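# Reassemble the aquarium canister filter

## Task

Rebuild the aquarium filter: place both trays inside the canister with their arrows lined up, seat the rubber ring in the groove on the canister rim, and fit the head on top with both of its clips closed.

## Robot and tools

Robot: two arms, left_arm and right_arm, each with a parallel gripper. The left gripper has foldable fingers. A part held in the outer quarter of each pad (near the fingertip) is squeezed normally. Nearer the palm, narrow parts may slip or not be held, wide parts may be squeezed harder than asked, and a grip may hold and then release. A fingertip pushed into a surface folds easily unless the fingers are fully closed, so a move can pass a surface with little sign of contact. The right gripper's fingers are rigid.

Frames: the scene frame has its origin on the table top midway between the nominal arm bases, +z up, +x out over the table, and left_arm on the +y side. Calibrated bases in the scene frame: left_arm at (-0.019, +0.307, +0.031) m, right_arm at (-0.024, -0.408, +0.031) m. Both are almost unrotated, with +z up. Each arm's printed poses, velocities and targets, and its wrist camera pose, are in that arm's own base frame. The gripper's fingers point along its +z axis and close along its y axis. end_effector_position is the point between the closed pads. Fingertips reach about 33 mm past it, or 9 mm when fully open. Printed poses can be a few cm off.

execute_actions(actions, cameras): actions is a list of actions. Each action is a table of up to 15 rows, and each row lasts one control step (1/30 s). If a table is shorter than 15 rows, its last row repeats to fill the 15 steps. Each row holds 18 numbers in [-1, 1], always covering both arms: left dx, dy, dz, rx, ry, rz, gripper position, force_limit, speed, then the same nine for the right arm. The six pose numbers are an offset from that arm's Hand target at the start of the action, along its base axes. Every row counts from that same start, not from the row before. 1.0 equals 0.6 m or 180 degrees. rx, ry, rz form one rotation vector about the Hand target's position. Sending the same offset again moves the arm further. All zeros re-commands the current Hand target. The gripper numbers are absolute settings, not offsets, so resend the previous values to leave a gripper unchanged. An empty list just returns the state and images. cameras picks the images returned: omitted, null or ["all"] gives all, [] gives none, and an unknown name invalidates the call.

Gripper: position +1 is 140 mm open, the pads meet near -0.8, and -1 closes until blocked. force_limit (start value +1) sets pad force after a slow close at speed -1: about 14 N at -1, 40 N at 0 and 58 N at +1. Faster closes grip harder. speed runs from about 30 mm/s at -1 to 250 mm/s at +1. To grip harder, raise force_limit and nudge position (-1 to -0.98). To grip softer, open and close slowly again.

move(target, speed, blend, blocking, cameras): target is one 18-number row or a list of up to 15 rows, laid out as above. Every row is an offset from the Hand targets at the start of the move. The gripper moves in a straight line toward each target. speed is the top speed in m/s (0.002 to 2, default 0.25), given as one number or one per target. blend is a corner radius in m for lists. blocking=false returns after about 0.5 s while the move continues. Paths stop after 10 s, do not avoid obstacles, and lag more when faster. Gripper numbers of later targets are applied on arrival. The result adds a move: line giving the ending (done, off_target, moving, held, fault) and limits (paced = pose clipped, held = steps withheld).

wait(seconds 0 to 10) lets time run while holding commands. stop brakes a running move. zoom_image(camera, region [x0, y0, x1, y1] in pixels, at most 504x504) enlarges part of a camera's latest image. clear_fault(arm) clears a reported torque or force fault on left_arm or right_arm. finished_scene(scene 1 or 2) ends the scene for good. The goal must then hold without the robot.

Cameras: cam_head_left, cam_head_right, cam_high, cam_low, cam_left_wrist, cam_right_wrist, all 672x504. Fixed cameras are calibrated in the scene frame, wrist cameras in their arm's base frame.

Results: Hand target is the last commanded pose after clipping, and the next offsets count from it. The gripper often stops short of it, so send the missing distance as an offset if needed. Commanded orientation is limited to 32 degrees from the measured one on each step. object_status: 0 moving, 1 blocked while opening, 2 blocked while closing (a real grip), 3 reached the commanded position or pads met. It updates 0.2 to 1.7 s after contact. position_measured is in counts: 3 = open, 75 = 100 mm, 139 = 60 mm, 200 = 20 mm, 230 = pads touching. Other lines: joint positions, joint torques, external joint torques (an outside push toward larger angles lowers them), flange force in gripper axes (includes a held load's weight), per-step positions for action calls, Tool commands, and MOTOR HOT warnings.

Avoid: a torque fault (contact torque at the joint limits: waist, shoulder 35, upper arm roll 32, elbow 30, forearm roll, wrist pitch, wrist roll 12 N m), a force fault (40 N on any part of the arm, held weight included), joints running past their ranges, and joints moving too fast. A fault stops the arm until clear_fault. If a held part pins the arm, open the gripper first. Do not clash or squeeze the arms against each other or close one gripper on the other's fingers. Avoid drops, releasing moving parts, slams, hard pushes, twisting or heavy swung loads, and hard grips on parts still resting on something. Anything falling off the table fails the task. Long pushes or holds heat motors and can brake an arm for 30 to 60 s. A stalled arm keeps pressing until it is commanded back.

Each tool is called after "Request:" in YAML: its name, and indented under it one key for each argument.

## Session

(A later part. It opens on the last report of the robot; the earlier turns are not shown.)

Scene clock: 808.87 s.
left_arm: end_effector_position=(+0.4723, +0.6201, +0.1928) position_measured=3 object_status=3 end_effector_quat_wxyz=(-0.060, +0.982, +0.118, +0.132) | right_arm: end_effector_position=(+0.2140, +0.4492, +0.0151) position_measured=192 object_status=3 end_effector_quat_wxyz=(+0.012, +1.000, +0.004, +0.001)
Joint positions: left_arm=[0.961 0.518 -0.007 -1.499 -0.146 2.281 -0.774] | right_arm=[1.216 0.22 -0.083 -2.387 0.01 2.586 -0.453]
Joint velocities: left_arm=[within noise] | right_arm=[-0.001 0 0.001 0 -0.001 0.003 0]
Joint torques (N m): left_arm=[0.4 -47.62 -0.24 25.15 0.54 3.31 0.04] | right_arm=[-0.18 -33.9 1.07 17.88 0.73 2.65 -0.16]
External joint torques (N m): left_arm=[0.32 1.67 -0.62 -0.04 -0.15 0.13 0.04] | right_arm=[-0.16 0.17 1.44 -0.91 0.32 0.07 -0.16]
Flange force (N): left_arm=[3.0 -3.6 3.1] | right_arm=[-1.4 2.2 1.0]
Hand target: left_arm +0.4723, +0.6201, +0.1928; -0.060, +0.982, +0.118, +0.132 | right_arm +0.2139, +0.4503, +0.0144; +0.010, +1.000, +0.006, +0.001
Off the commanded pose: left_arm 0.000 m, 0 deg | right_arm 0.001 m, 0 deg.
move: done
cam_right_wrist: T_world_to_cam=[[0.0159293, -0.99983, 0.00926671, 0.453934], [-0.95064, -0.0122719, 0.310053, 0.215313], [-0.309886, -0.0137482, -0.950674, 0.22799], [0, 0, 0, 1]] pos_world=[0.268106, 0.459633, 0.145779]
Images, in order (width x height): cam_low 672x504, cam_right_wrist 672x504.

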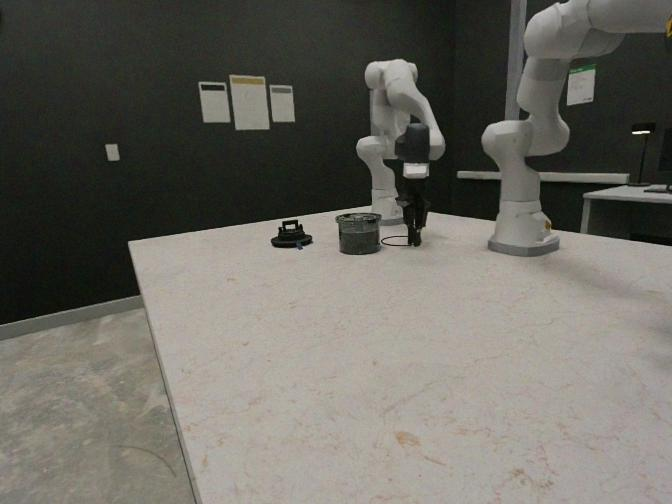

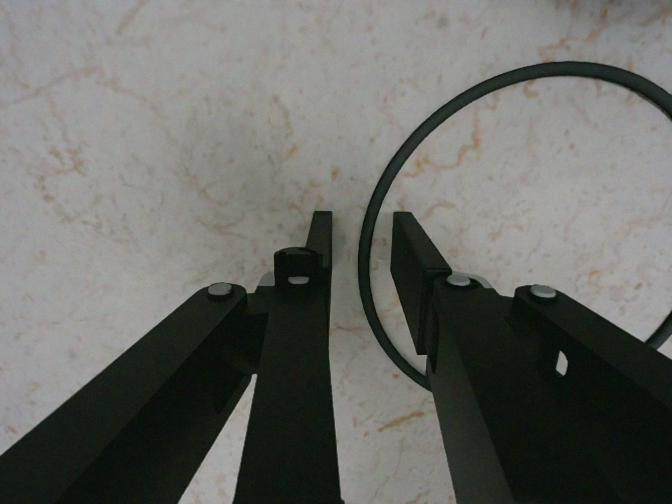

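Request:
move:
  target: [0,0,0,0,0,0,1,1,1,0,0,-0.006,0,0,0,-0.5,-0.2,-1]
  speed: 0.02
  cameras: []

Request:
execute_actions:
  actions:
    - [[0,0,0,0,0,0,1,1,1,0,0,0,0,0,0,-1,-0.2,-1]]
    - [[0,0,0,0,0,0,1,1,1,0,0,0,0,0,0,-1,-0.2,-1]]
    - [[0,0,0,0,0,0,1,1,1,0,0,0,0,0,0,-1,-0.2,-1]]
    - [[0,0,0,0,0,0,1,1,1,0,0,0,0,0,0,-1,-0.2,-1]]
  cameras: ["cam_right_wrist","cam_low"]

Scene clock: 817.63 s.
left_arm: end_effector_position=(+0.4723, +0.6201, +0.1928) position_measured=3 object_status=3 end_effector_quat_wxyz=(-0.060, +0.982, +0.118, +0.132) | right_arm: end_effector_position=(+0.2141, +0.4494, +0.0133) position_measured=192 object_status=3 end_effector_quat_wxyz=(+0.012, +1.000, +0.004, +0.001)
Joint positions: left_arm=[0.961 0.518 -0.007 -1.499 -0.146 2.281 -0.774] | right_arm=[1.216 0.224 -0.082 -2.387 0.011 2.59 -0.454]
Joint torques (N m): left_arm=[0.54 -47.65 -0.25 25.15 0.55 3.3 0] | right_arm=[-0.04 -31.55 1.13 17.77 0.73 3.3 -0.24]
External joint torques (N m): left_arm=[0.5 1.8 -0.61 -0.14 -0.14 0.1 0] | right_arm=[-0.01 2.45 1.52 -0.85 0.33 0.73 -0.24]
Flange force (N): left_arm=[2.8 -3.7 3.2] | right_arm=[0.5 -2.0 8.0]
Hand target: left_arm +0.4723, +0.6201, +0.1928; -0.060, +0.982, +0.118, +0.132 | right_arm +0.2139, +0.4503, +0.0108; +0.010, +1.000, +0.006, +0.001
Off the commanded pose: left_arm 0.000 m, 0 deg | right_arm 0.003 m, 0 deg.
move: done

Scene clock: 819.83 s.
left_arm: end_effector_position=(+0.4723, +0.6201, +0.1928) position_measured=3 object_status=3 end_effector_quat_wxyz=(-0.060, +0.982, +0.118, +0.132) | right_arm: end_effector_position=(+0.2145, +0.4519, +0.0132) position_measured=224 object_status=2 end_effector_quat_wxyz=(+0.009, +1.000, +0.005, +0.003)
Joint positions: left_arm=[0.961 0.518 -0.007 -1.499 -0.146 2.281 -0.774] | right_arm=[1.216 0.227 -0.081 -2.385 0.012 2.598 -0.454]
Joint torques (N m): left_arm=[0.53 -47.7 -0.21 25.13 0.54 3.31 0.02] | right_arm=[-0.34 -32.99 0.7 16.94 0.59 2.27 -0.23]
External joint torques (N m): left_arm=[0.44 1.59 -0.59 -0.06 -0.15 0.13 0.02] | right_arm=[-0.21 1.32 1.18 -1.83 0.18 -0.34 -0.23]
External joint torques at the end of the 1st action: left_arm=[0.6 1.57 -0.43 0.01 -0.14 0.13 -0.01] | right_arm=[-0.01 1.72 1.1 -1.71 0.2 -0.36 -0.26]
External joint torques at the end of the 2nd action: left_arm=[0.63 1.85 -0.46 -0.16 -0.16 0.1 0.05] | right_arm=[-0.38 1.21 1.06 -1.86 0.18 -0.34 -0.21]
External joint torques at the end of the 3rd action: left_arm=[0.24 1.83 -0.72 -0.17 -0.15 0.1 0.07] | right_arm=[-0.34 1.18 1.02 -1.67 0.19 -0.32 -0.3]
Flange force (N): left_arm=[2.6 -3.4 2.9] | right_arm=[-1.1 2.5 2.7]
Flange force at the end of the 1st action (N): left_arm=[2.8 -3.8 2.8] | right_arm=[-0.7 1.2 3.6]
Flange force at the end of the 2nd action (N): left_arm=[2.6 -3.9 3.2] | right_arm=[-1.0 2.9 2.4]
Flange force at the end of the 3rd action (N): left_arm=[2.8 -3.4 3.3] | right_arm=[-0.6 2.4 2.4]
Hand target: left_arm +0.4723, +0.6201, +0.1928; -0.060, +0.982, +0.118, +0.132 | right_arm +0.2139, +0.4503, +0.0108; +0.010, +1.000, +0.006, +0.001
Off the commanded pose: left_arm 0.000 m, 0 deg | right_arm 0.003 m, 0 deg.
Step readings (end_effector_position of left_arm | right_arm; steps 1 to 15: 1st action; 16 to 30: 2nd action; 31 to 45: 3rd action; 46 to 60: 4th action):
0: (+0.4723, +0.6201, +0.1928) | (+0.2141, +0.4494, +0.0133)
1: (+0.4723, +0.6201, +0.1928) | (+0.2141, +0.4494, +0.0134)
2: (+0.4723, +0.6201, +0.1928) | (+0.2141, +0.4498, +0.0134)
4: (+0.4723, +0.6201, +0.1928) | (+0.2140, +0.4507, +0.0134)
8: (+0.4723, +0.6201, +0.1928) | (+0.2143, +0.4517, +0.0134)
15: (+0.4723, +0.6201, +0.1928) | (+0.2145, +0.4519, +0.0133)
16: (+0.4723, +0.6201, +0.1928) | (+0.2145, +0.4519, +0.0133)
17: (+0.4723, +0.6201, +0.1928) | (+0.2145, +0.4519, +0.0133)
19: (+0.4723, +0.6201, +0.1928) | (+0.2145, +0.4519, +0.0132)
23: (+0.4723, +0.6201, +0.1928) | (+0.2145, +0.4519, +0.0132)
30: (+0.4723, +0.6201, +0.1928) | (+0.2145, +0.4519, +0.0132)
31: (+0.4723, +0.6201, +0.1928) | (+0.2145, +0.4519, +0.0132)
32: (+0.4723, +0.6201, +0.1928) | (+0.2145, +0.4519, +0.0132)
34: (+0.4723, +0.6201, +0.1928) | (+0.2145, +0.4519, +0.0132)
38: (+0.4723, +0.6201, +0.1928) | (+0.2145, +0.4519, +0.0132)
45: (+0.4723, +0.6201, +0.1928) | (+0.2145, +0.4519, +0.0132)
46: (+0.4723, +0.6201, +0.1928) | (+0.2145, +0.4519, +0.0132)
47: (+0.4723, +0.6201, +0.1928) | (+0.2145, +0.4519, +0.0132)
49: (+0.4723, +0.6201, +0.1928) | (+0.2145, +0.4519, +0.0132)
53: (+0.4723, +0.6201, +0.1928) | (+0.2145, +0.4519, +0.0132)
60: (+0.4723, +0.6201, +0.1928) | (+0.2145, +0.4519, +0.0132)
cam_right_wrist: T_world_to_cam=[[0.0172251, -0.999847, 0.00293788, 0.456336], [-0.951336, -0.015485, 0.307765, 0.218037], [-0.307673, -0.00809619, -0.951458, 0.223452], [0, 0, 0, 1]] pos_world=[0.268316, 0.461452, 0.144161]
Images, in order (width x height): cam_low 672x504, cam_right_wrist 672x504.

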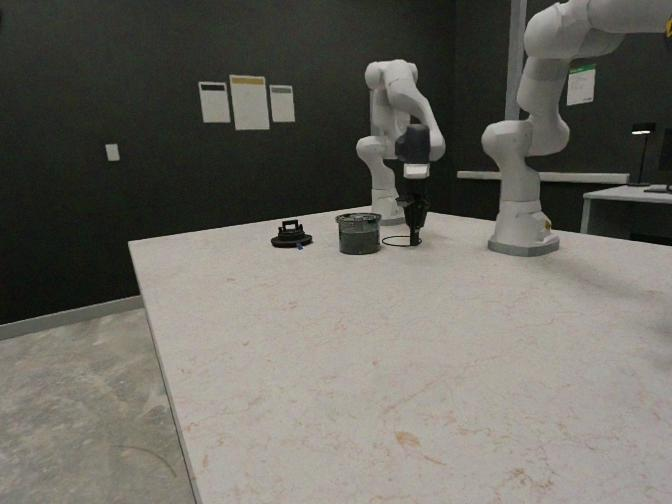

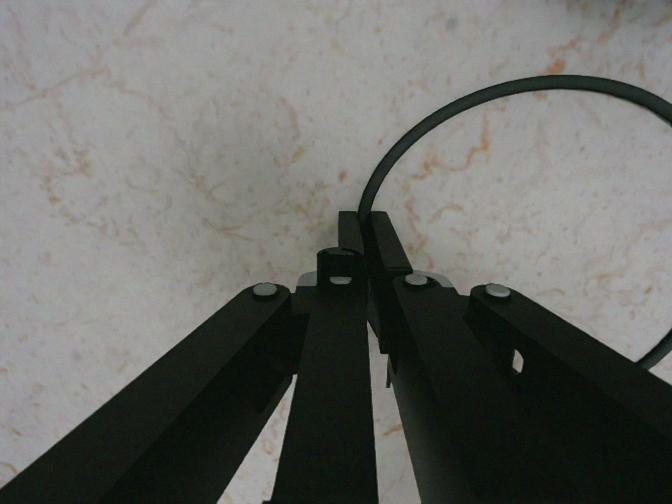

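Request:
move:
  target: [0,0,0,0,0,0,1,1,1,0,0,0.35,0,0,0,-1,-0.2,-1]
  speed: 0.12
  cameras: ["cam_right_wrist","cam_low","cam_high","cam_head_left","cam_head_right"]

Request:
zoom_image:
  camera: "cam_low"
  region: [330, 160, 450, 260]

Scene clock: 827.17 s.
left_arm: end_effector_position=(+0.4723, +0.6201, +0.1928) position_measured=3 object_status=3 end_effector_quat_wxyz=(-0.060, +0.982, +0.118, +0.132) | right_arm: end_effector_position=(+0.2145, +0.4513, +0.2210) position_measured=224 object_status=2 end_effector_quat_wxyz=(+0.008, +1.000, +0.008, +0.000)
Joint positions: left_arm=[0.961 0.518 -0.007 -1.499 -0.146 2.281 -0.774] | right_arm=[1.216 -0.13 -0.082 -2.213 -0.021 2.069 -0.442]
Joint velocities: left_arm=[within noise] | right_arm=[0.001 0 0 0 -0.001 -0.003 0]
Joint torques (N m): left_arm=[0.48 -47.65 -0.24 25.16 0.55 3.32 0.02] | right_arm=[0.3 -28.42 1.33 23.95 0.28 2.32 0.28]
External joint torques (N m): left_arm=[0.55 1.75 -0.5 -0.08 -0.14 0.13 0.02] | right_arm=[0.24 -0.83 1.06 -0.36 -0.39 -0.28 0.28]
Flange force (N): left_arm=[2.7 -3.8 3.1] | right_arm=[-3.3 2.7 -0.9]
Hand target: left_arm +0.4723, +0.6201, +0.1928; -0.060, +0.982, +0.118, +0.132 | right_arm +0.2139, +0.4503, +0.2208; +0.010, +1.000, +0.006, +0.001
Off the commanded pose: left_arm 0.000 m, 0 deg | right_arm 0.001 m, 0 deg.
move: done
cam_right_wrist: T_world_to_cam=[[0.0231622, -0.999731, 0.00102622, 0.454256], [-0.949843, -0.0216861, 0.311974, 0.155603], [-0.311868, -0.00820073, -0.95009, 0.421809], [0, 0, 0, 1]] pos_world=[0.268826, 0.460967, 0.351746]
Images, in order (width x height): cam_head_left 672x504, cam_head_right 672x504, cam_high 672x504, cam_low 672x504, cam_right_wrist 672x504.

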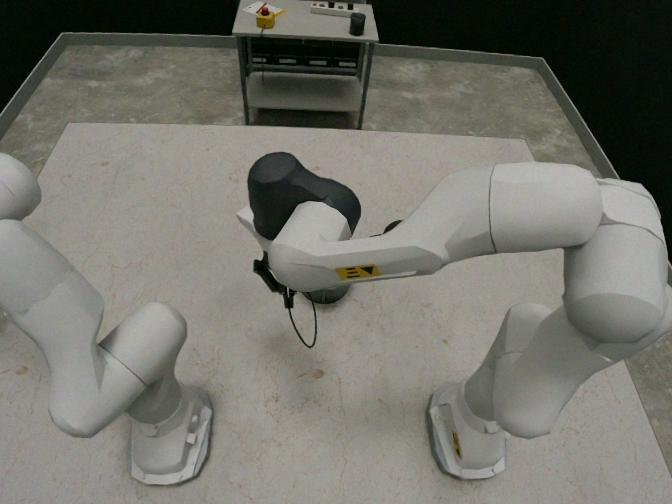

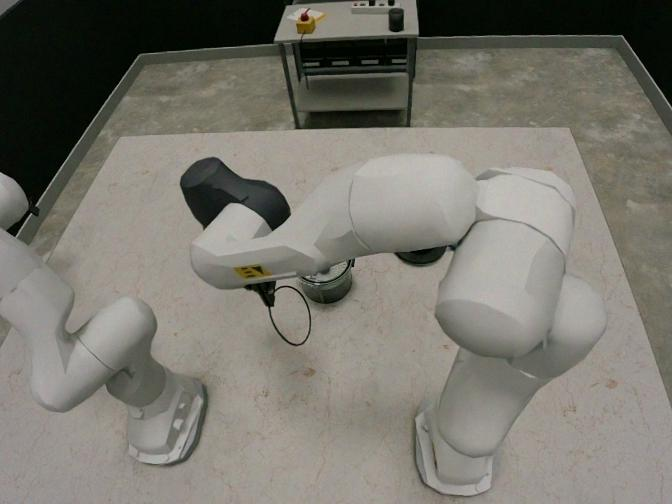

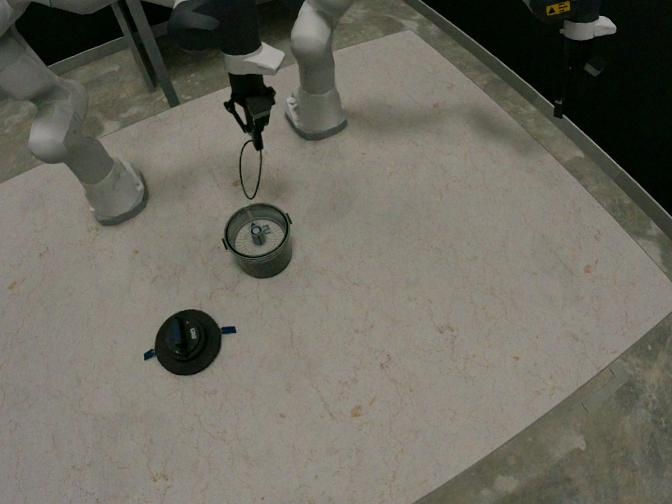

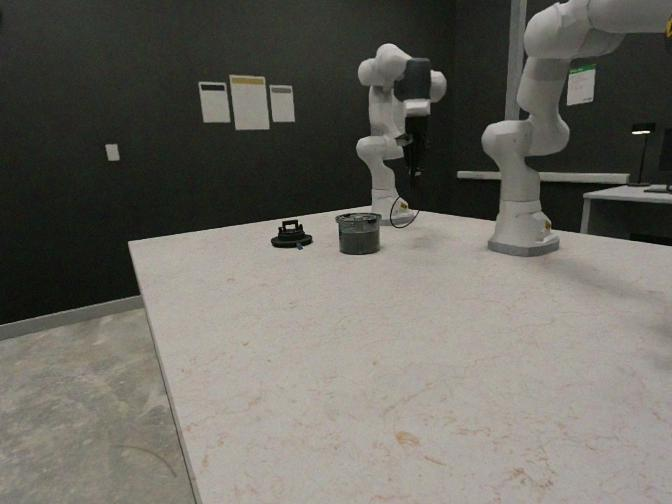

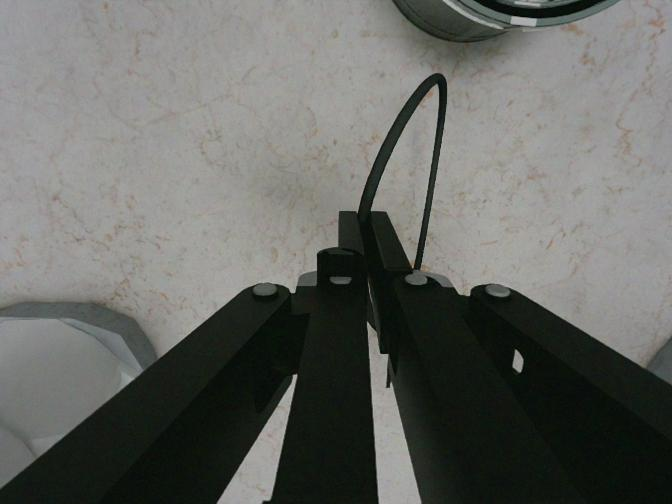

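Scaled by 4.200 from the camera's image (finer frame: 960x720).

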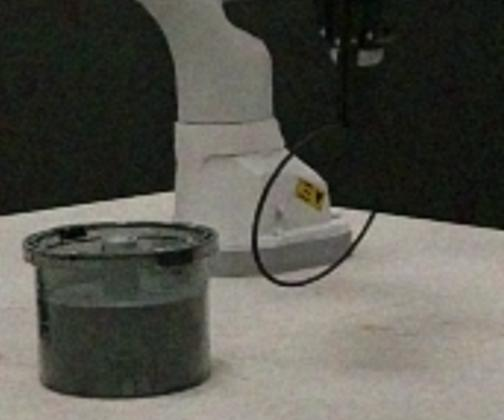

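Request:
zoom_image:
  camera: "cam_head_left"
  region: [260, 240, 380, 360]

Request:
zoom_image:
  camera: "cam_high"
  region: [200, 120, 320, 240]

Scaled by 4.200 from the camera's image (finer frame: 960x720).

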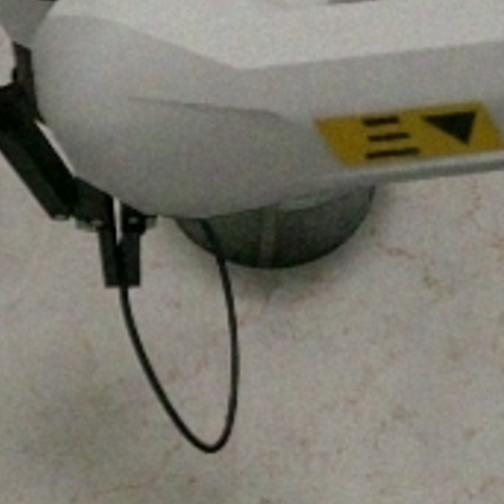

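Scaled by 4.200 from the camera's image (finer frame: 960x720).

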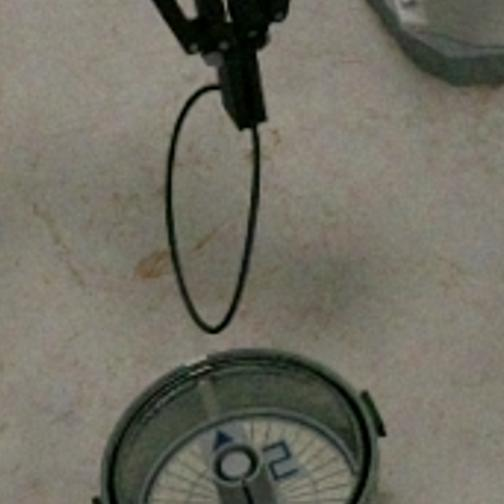

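Request:
move:
  target:
    - [0,0,0,0,0,0,1,1,1,0,0,0.19,0,0,0,-1,-0.2,-1]
    - [0,0,0,0,0,0,1,1,1,0.322,-0.175,0.19,0,0,0,-1,-0.2,-1]
  speed: 0.12

Request:
zoom_image:
  camera: "cam_head_left"
  region: [270, 170, 390, 310]

Request:
zoom_image:
  camera: "cam_low"
  region: [310, 140, 420, 260]

Request:
zoom_image:
  camera: "cam_high"
  region: [180, 130, 320, 280]

Request:
zoom_image:
  camera: "cam_head_right"
  region: [270, 170, 390, 310]

Scene clock: 872.53 s.
left_arm: end_effector_position=(+0.4723, +0.6201, +0.1928) position_measured=3 object_status=3 end_effector_quat_wxyz=(-0.060, +0.982, +0.118, +0.132) | right_arm: end_effector_position=(+0.4081, +0.3456, +0.3358) position_measured=224 object_status=2 end_effector_quat_wxyz=(+0.010, +1.000, +0.003, +0.004)
Joint positions: left_arm=[0.961 0.518 -0.007 -1.499 -0.146 2.281 -0.774] | right_arm=[1.079 -0.088 -0.349 -1.864 -0.051 1.774 -0.836]
Joint velocities: left_arm=[within noise] | right_arm=[0.001 0.001 0.001 0.001 0 0 -0.004]
Joint torques (N m): left_arm=[0.53 -47.68 -0.22 25.14 0.53 3.31 0.03] | right_arm=[0.27 -28.65 1.65 24.93 1.03 2.32 -0.23]
External joint torques (N m): left_arm=[0.62 1.53 -0.47 0 -0.16 0.13 0.03] | right_arm=[0.27 -0.57 0.74 -0.04 0.28 -0.32 -0.24]
Flange force (N): left_arm=[2.5 -3.7 2.8] | right_arm=[-1.7 0.7 -0.8]
Hand target: left_arm +0.4723, +0.6201, +0.1928; -0.060, +0.982, +0.118, +0.132 | right_arm +0.4071, +0.3453, +0.3348; +0.010, +1.000, +0.006, +0.001
Off the commanded pose: left_arm 0.000 m, 0 deg | right_arm 0.001 m, 1 deg.
move: done
cam_right_wrist: T_world_to_cam=[[0.013683, -0.999895, 0.00470452, 0.346693], [-0.952179, -0.0115935, 0.305322, 0.301012], [-0.305235, -0.00865727, -0.952238, 0.588517], [0, 0, 0, 1]] pos_world=[0.46151, 0.355241, 0.466871]

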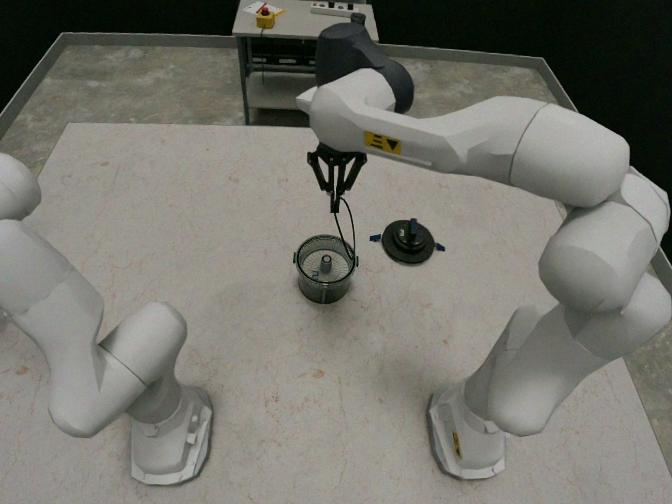

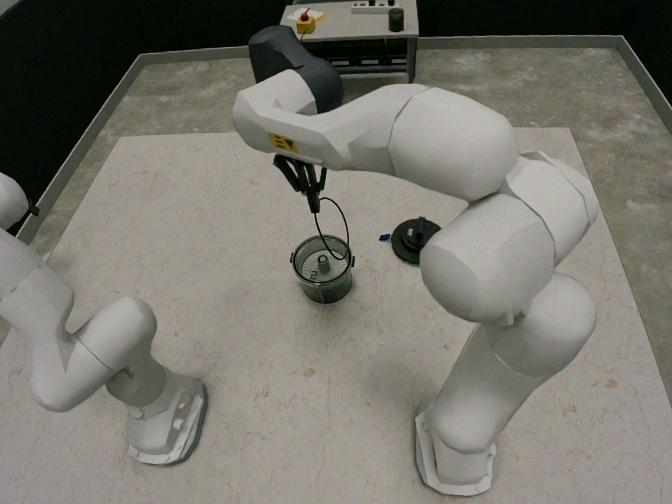

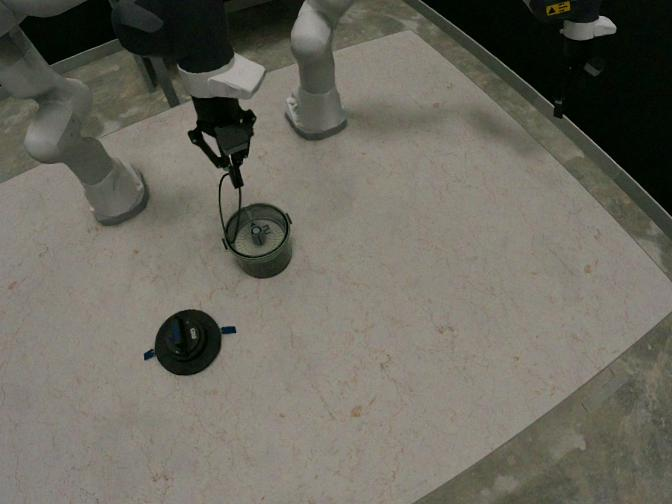

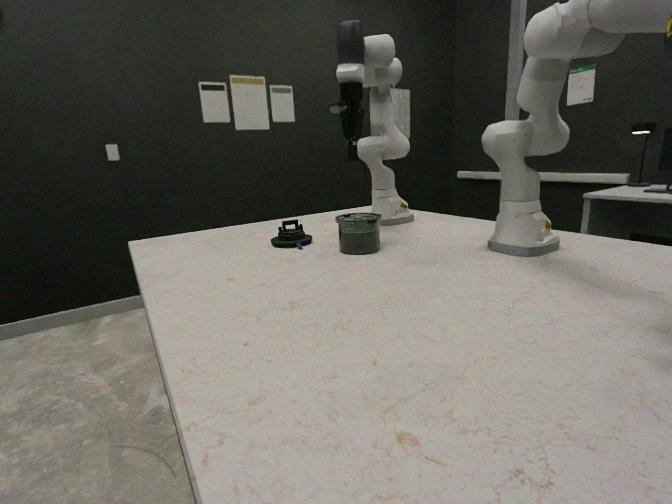

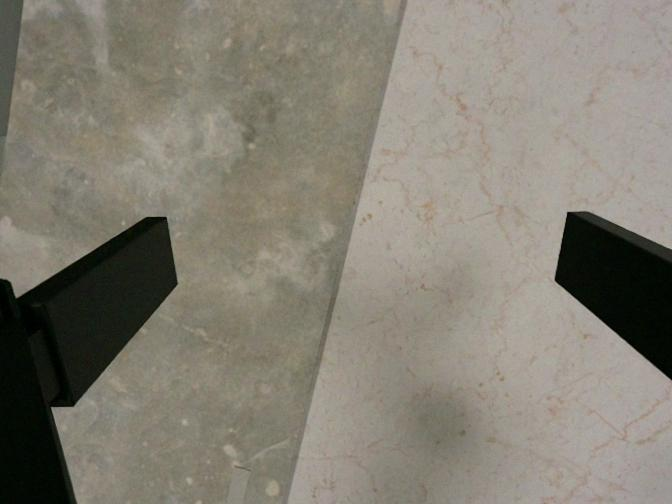

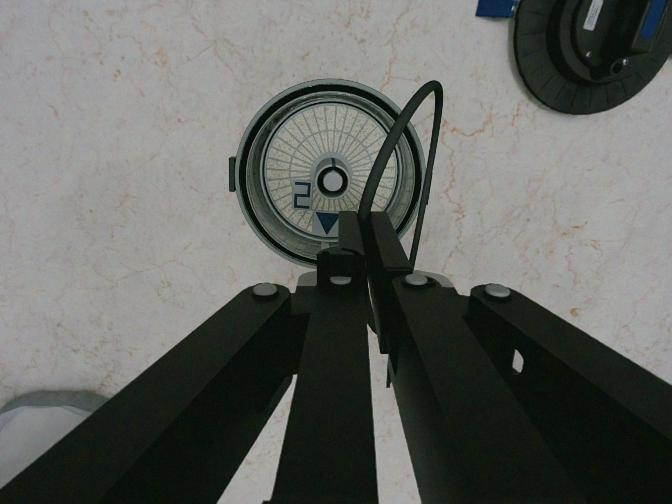

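Scaled by 3.600 from the camera's image (finer frame: 960x720).

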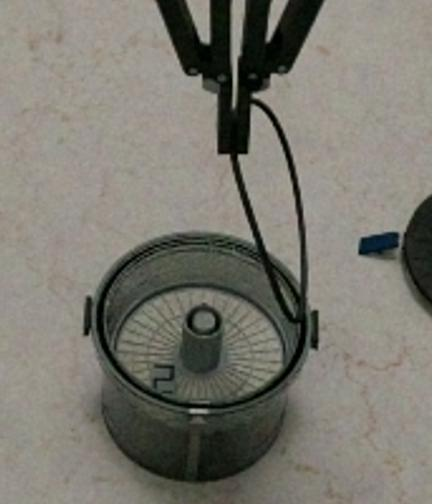

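Scaled by 4.200 from the camera's image (finer frame: 960x720).

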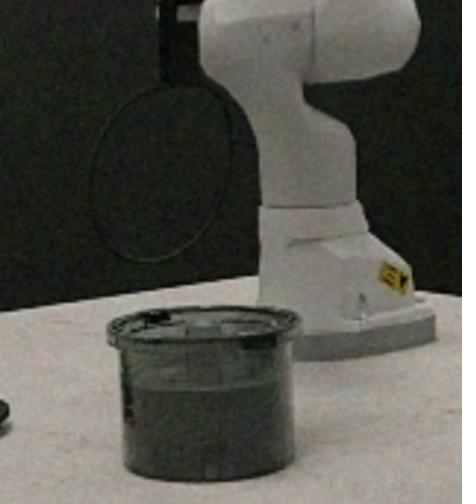

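Scaled by 3.360 from the camera's image (finer frame: 960x720).

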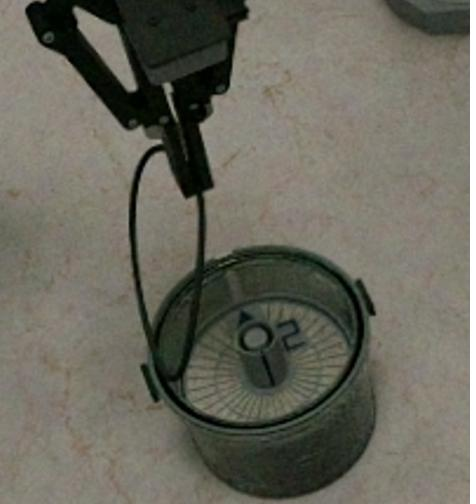

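Scaled by 3.600 from the camera's image (finer frame: 960x720).

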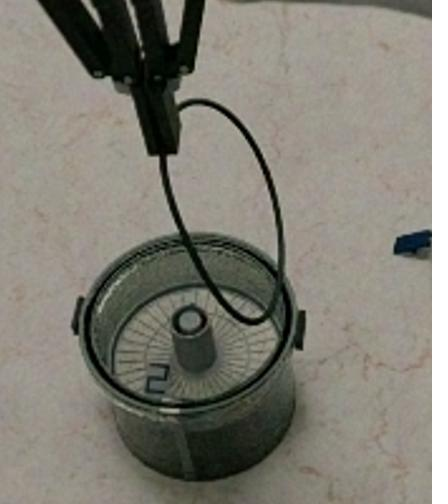

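Request:
move:
  target: [0,0,0,0,0,0,1,1,1,0,-0.019,-0.06,0,0,0,-1,-0.2,-1]
  speed: 0.06

Request:
zoom_image:
  camera: "cam_head_left"
  region: [280, 200, 380, 310]

Request:
zoom_image:
  camera: "cam_low"
  region: [310, 150, 410, 260]

Request:
zoom_image:
  camera: "cam_high"
  region: [190, 150, 310, 280]

Request:
zoom_image:
  camera: "cam_head_right"
  region: [270, 190, 380, 310]

Scene clock: 898.00 s.
left_arm: end_effector_position=(+0.4723, +0.6201, +0.1928) position_measured=3 object_status=3 end_effector_quat_wxyz=(-0.060, +0.982, +0.118, +0.132) | right_arm: end_effector_position=(+0.4046, +0.3351, +0.2981) position_measured=224 object_status=2 end_effector_quat_wxyz=(+0.011, +1.000, +0.004, -0.002)
Joint positions: left_arm=[0.961 0.518 -0.007 -1.499 -0.146 2.281 -0.774] | right_arm=[1.072 -0.103 -0.356 -1.974 -0.053 1.86 -0.846]
Joint velocities: left_arm=[within noise] | right_arm=[0 0 0 -0.001 -0.001 0.004 -0.002]
Joint torques (N m): left_arm=[0.47 -47.66 -0.22 25.15 0.53 3.32 0.03] | right_arm=[-0.07 -29.28 1.54 24.2 0.34 2.59 -0.26]
External joint torques (N m): left_arm=[0.33 1.59 -0.65 0 -0.16 0.14 0.03] | right_arm=[-0.12 -1.75 0.41 -0.77 -0.4 -0.02 -0.27]
Flange force (N): left_arm=[2.9 -3.5 2.9] | right_arm=[-6.5 5.8 1.2]
Hand target: left_arm +0.4723, +0.6201, +0.1928; -0.060, +0.982, +0.118, +0.132 | right_arm +0.4071, +0.3339, +0.2988; +0.010, +1.000, +0.006, +0.001
Off the commanded pose: left_arm 0.000 m, 0 deg | right_arm 0.003 m, 0 deg.
move: done
cam_right_wrist: T_world_to_cam=[[0.0153627, -0.999852, 0.00769218, 0.33483], [-0.948728, -0.0121471, 0.31586, 0.304788], [-0.31572, -0.0121502, -0.948774, 0.555779], [0, 0, 0, 1]] pos_world=[0.459488, 0.345236, 0.428463]

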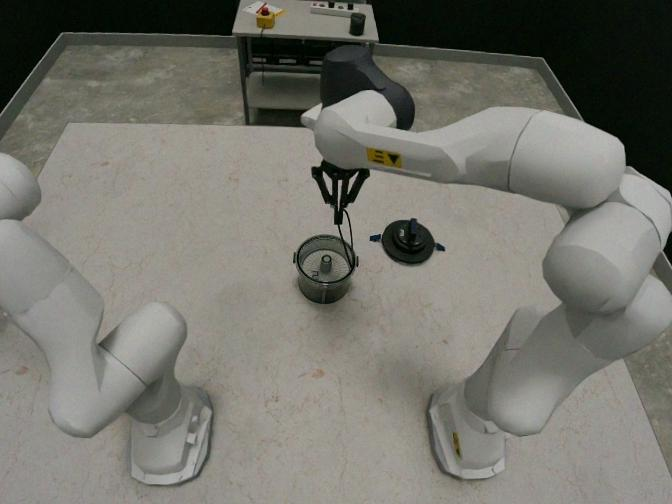

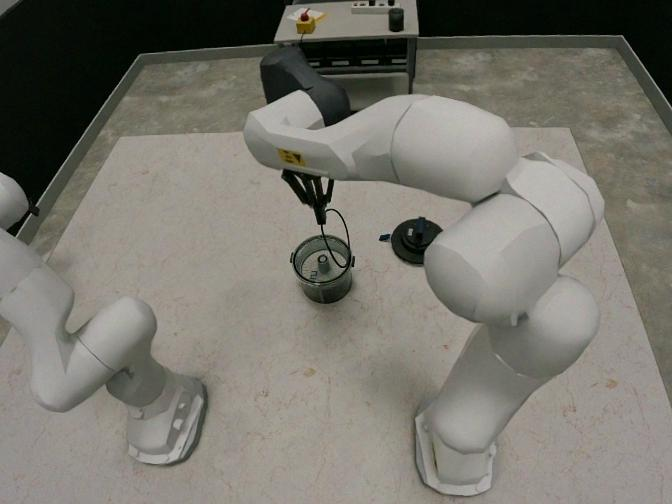

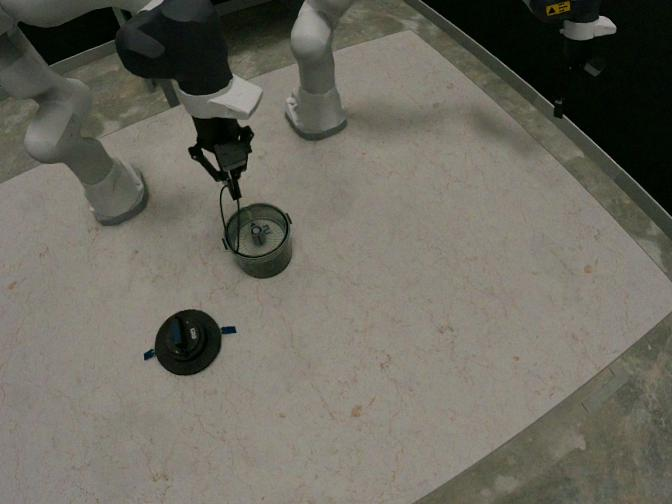

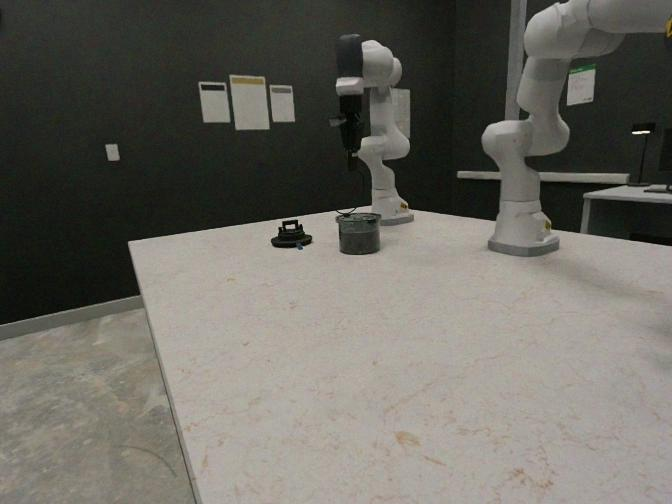

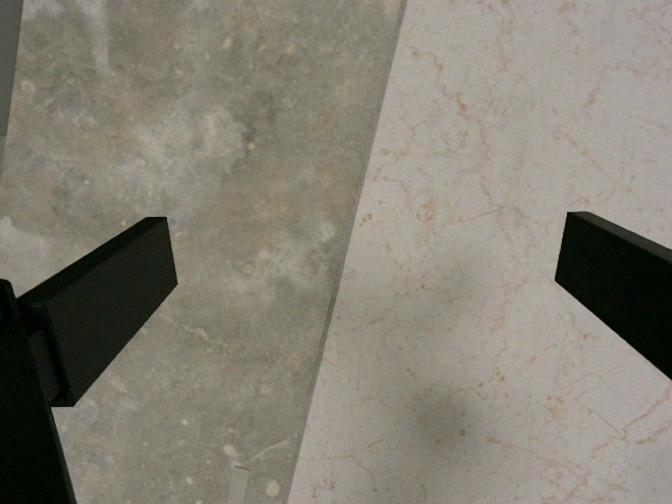

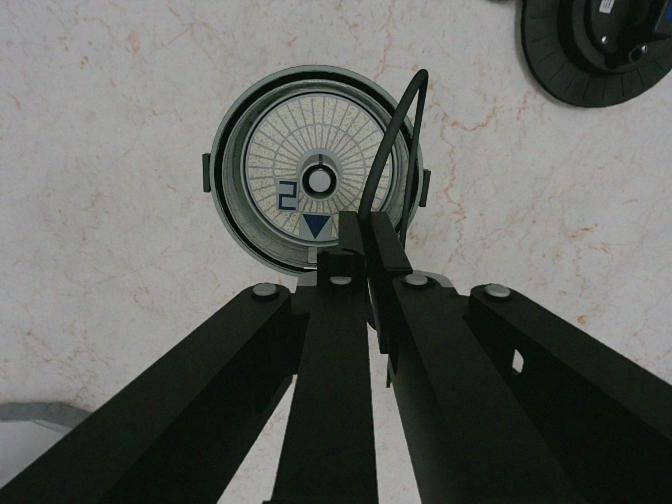

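Scaled by 4.582 from the camera's image (finer frame: 960x720).

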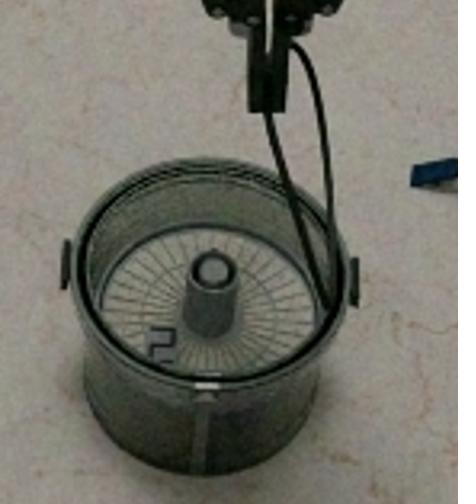

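Scaled by 4.582 from the camera's image (finer frame: 960x720).

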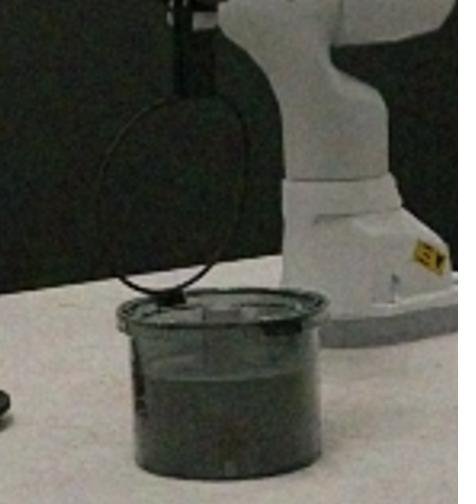

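Scaled by 3.877 from the camera's image (finer frame: 960x720).

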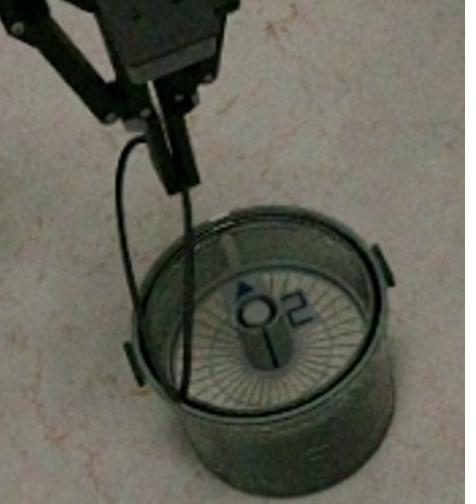

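Scaled by 4.200 from the camera's image (finer frame: 960x720).

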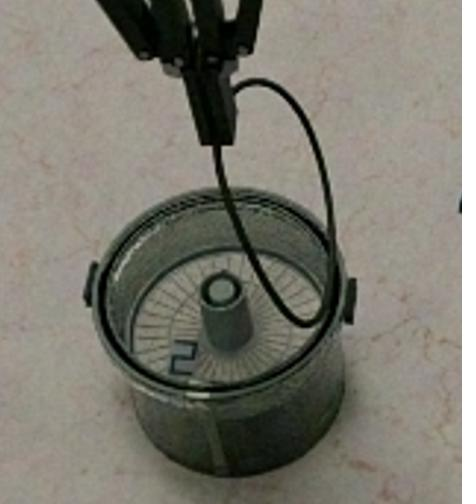

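Request:
move:
  target: [0,0,0,0,0,0,1,1,1,-0.002,-0.012,-0.008,0,0,0,-1,-0.2,-1]
  speed: 0.05
  cameras: ["cam_head_left","cam_low","cam_head_right","cam_high"]

Request:
zoom_image:
  camera: "cam_head_left"
  region: [320, 230, 370, 290]

Request:
zoom_image:
  camera: "cam_low"
  region: [325, 180, 385, 240]

Request:
zoom_image:
  camera: "cam_head_right"
  region: [310, 230, 370, 290]

Request:
zoom_image:
  camera: "cam_high"
  region: [210, 190, 300, 280]

Scene clock: 920.70 s.
left_arm: end_effector_position=(+0.4723, +0.6201, +0.1928) position_measured=3 object_status=3 end_effector_quat_wxyz=(-0.060, +0.982, +0.118, +0.132) | right_arm: end_effector_position=(+0.4034, +0.3279, +0.2933) position_measured=224 object_status=2 end_effector_quat_wxyz=(+0.011, +1.000, +0.004, -0.002)
Joint positions: left_arm=[0.961 0.518 -0.007 -1.499 -0.146 2.281 -0.774] | right_arm=[1.068 -0.119 -0.359 -2.003 -0.059 1.874 -0.849]
Joint velocities: left_arm=[within noise] | right_arm=[0 0 0.001 -0.001 0 0.003 -0.004]
Joint torques (N m): left_arm=[0.49 -47.72 -0.26 25.15 0.56 3.31 0.06] | right_arm=[-0.13 -28.48 1.69 23.96 0.36 2.67 -0.24]
External joint torques (N m): left_arm=[0.58 1.68 -0.52 -0.1 -0.13 0.12 0.06] | right_arm=[-0.05 -1.6 0.52 -0.96 -0.37 0.07 -0.24]
Flange force (N): left_arm=[2.5 -3.7 3.0] | right_arm=[-6.8 5.6 1.8]
Hand target: left_arm +0.4723, +0.6201, +0.1928; -0.060, +0.982, +0.118, +0.132 | right_arm +0.4059, +0.3267, +0.2940; +0.010, +1.000, +0.006, +0.001
Off the commanded pose: left_arm 0.000 m, 0 deg | right_arm 0.003 m, 0 deg.
move: done
Images, in order (width x height): cam_head_left 672x504, cam_head_right 672x504, cam_high 672x504, cam_low 672x504.

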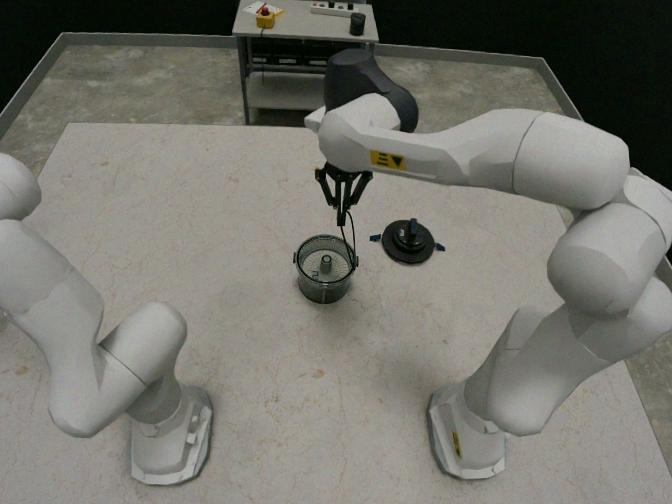

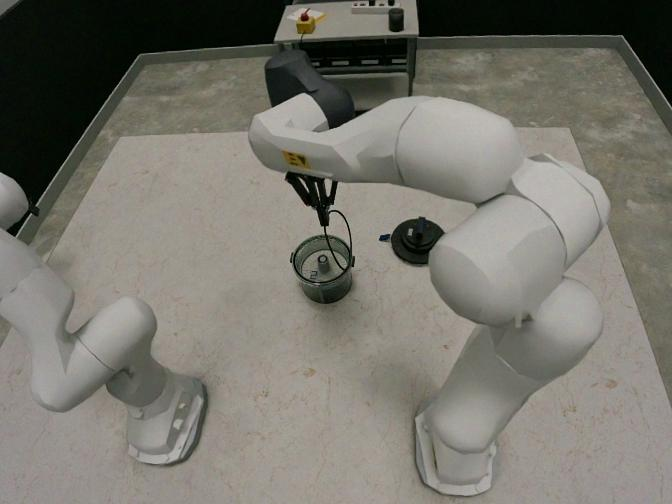

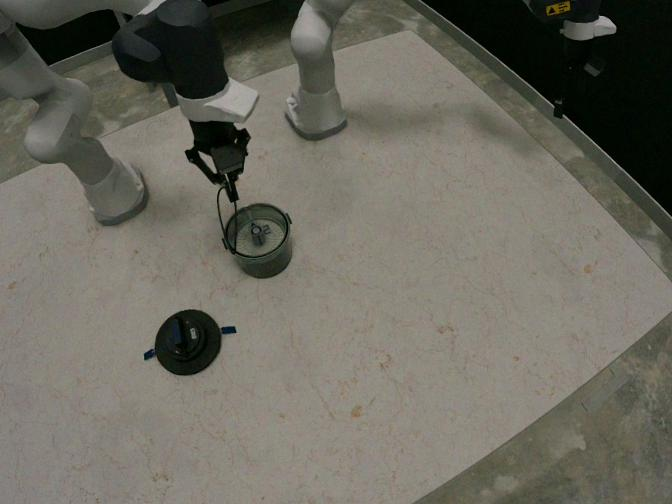

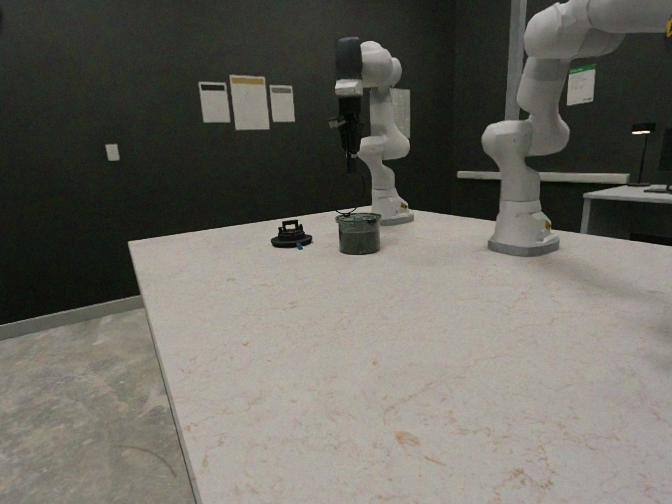

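Scaled by 8.400 from the camera's image (finer frame: 960x720).

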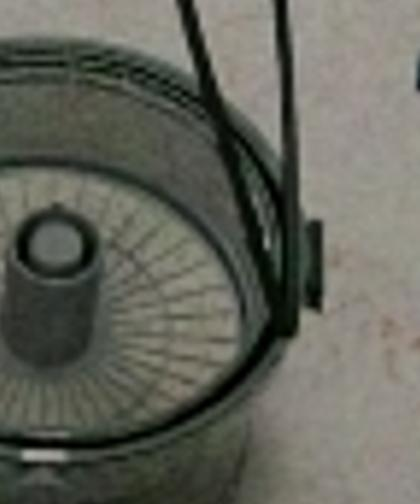

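Scaled by 8.400 from the camera's image (finer frame: 960x720).

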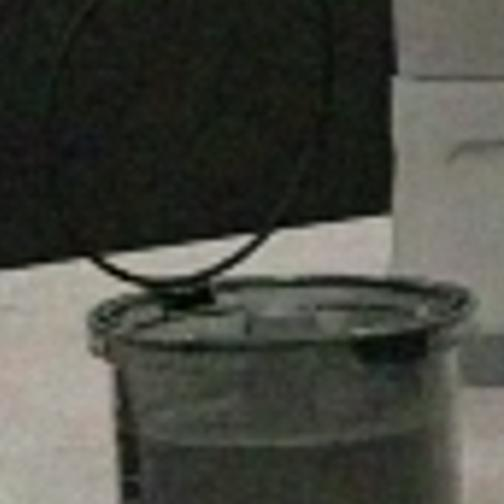

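Scaled by 8.400 from the camera's image (finer frame: 960x720).

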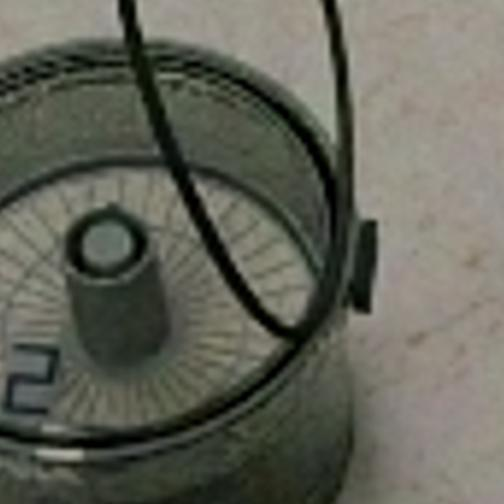

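Scaled by 5.600 from the camera's image (finer frame: 960x720).

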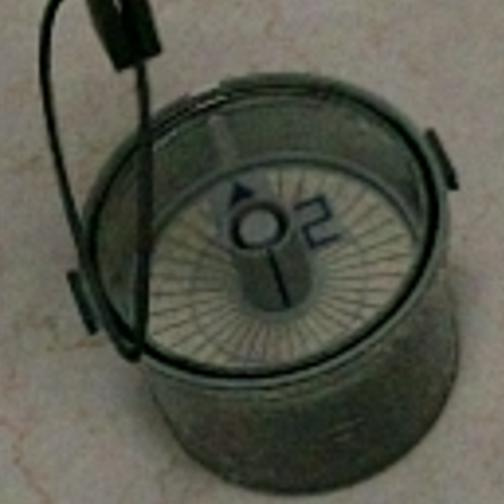

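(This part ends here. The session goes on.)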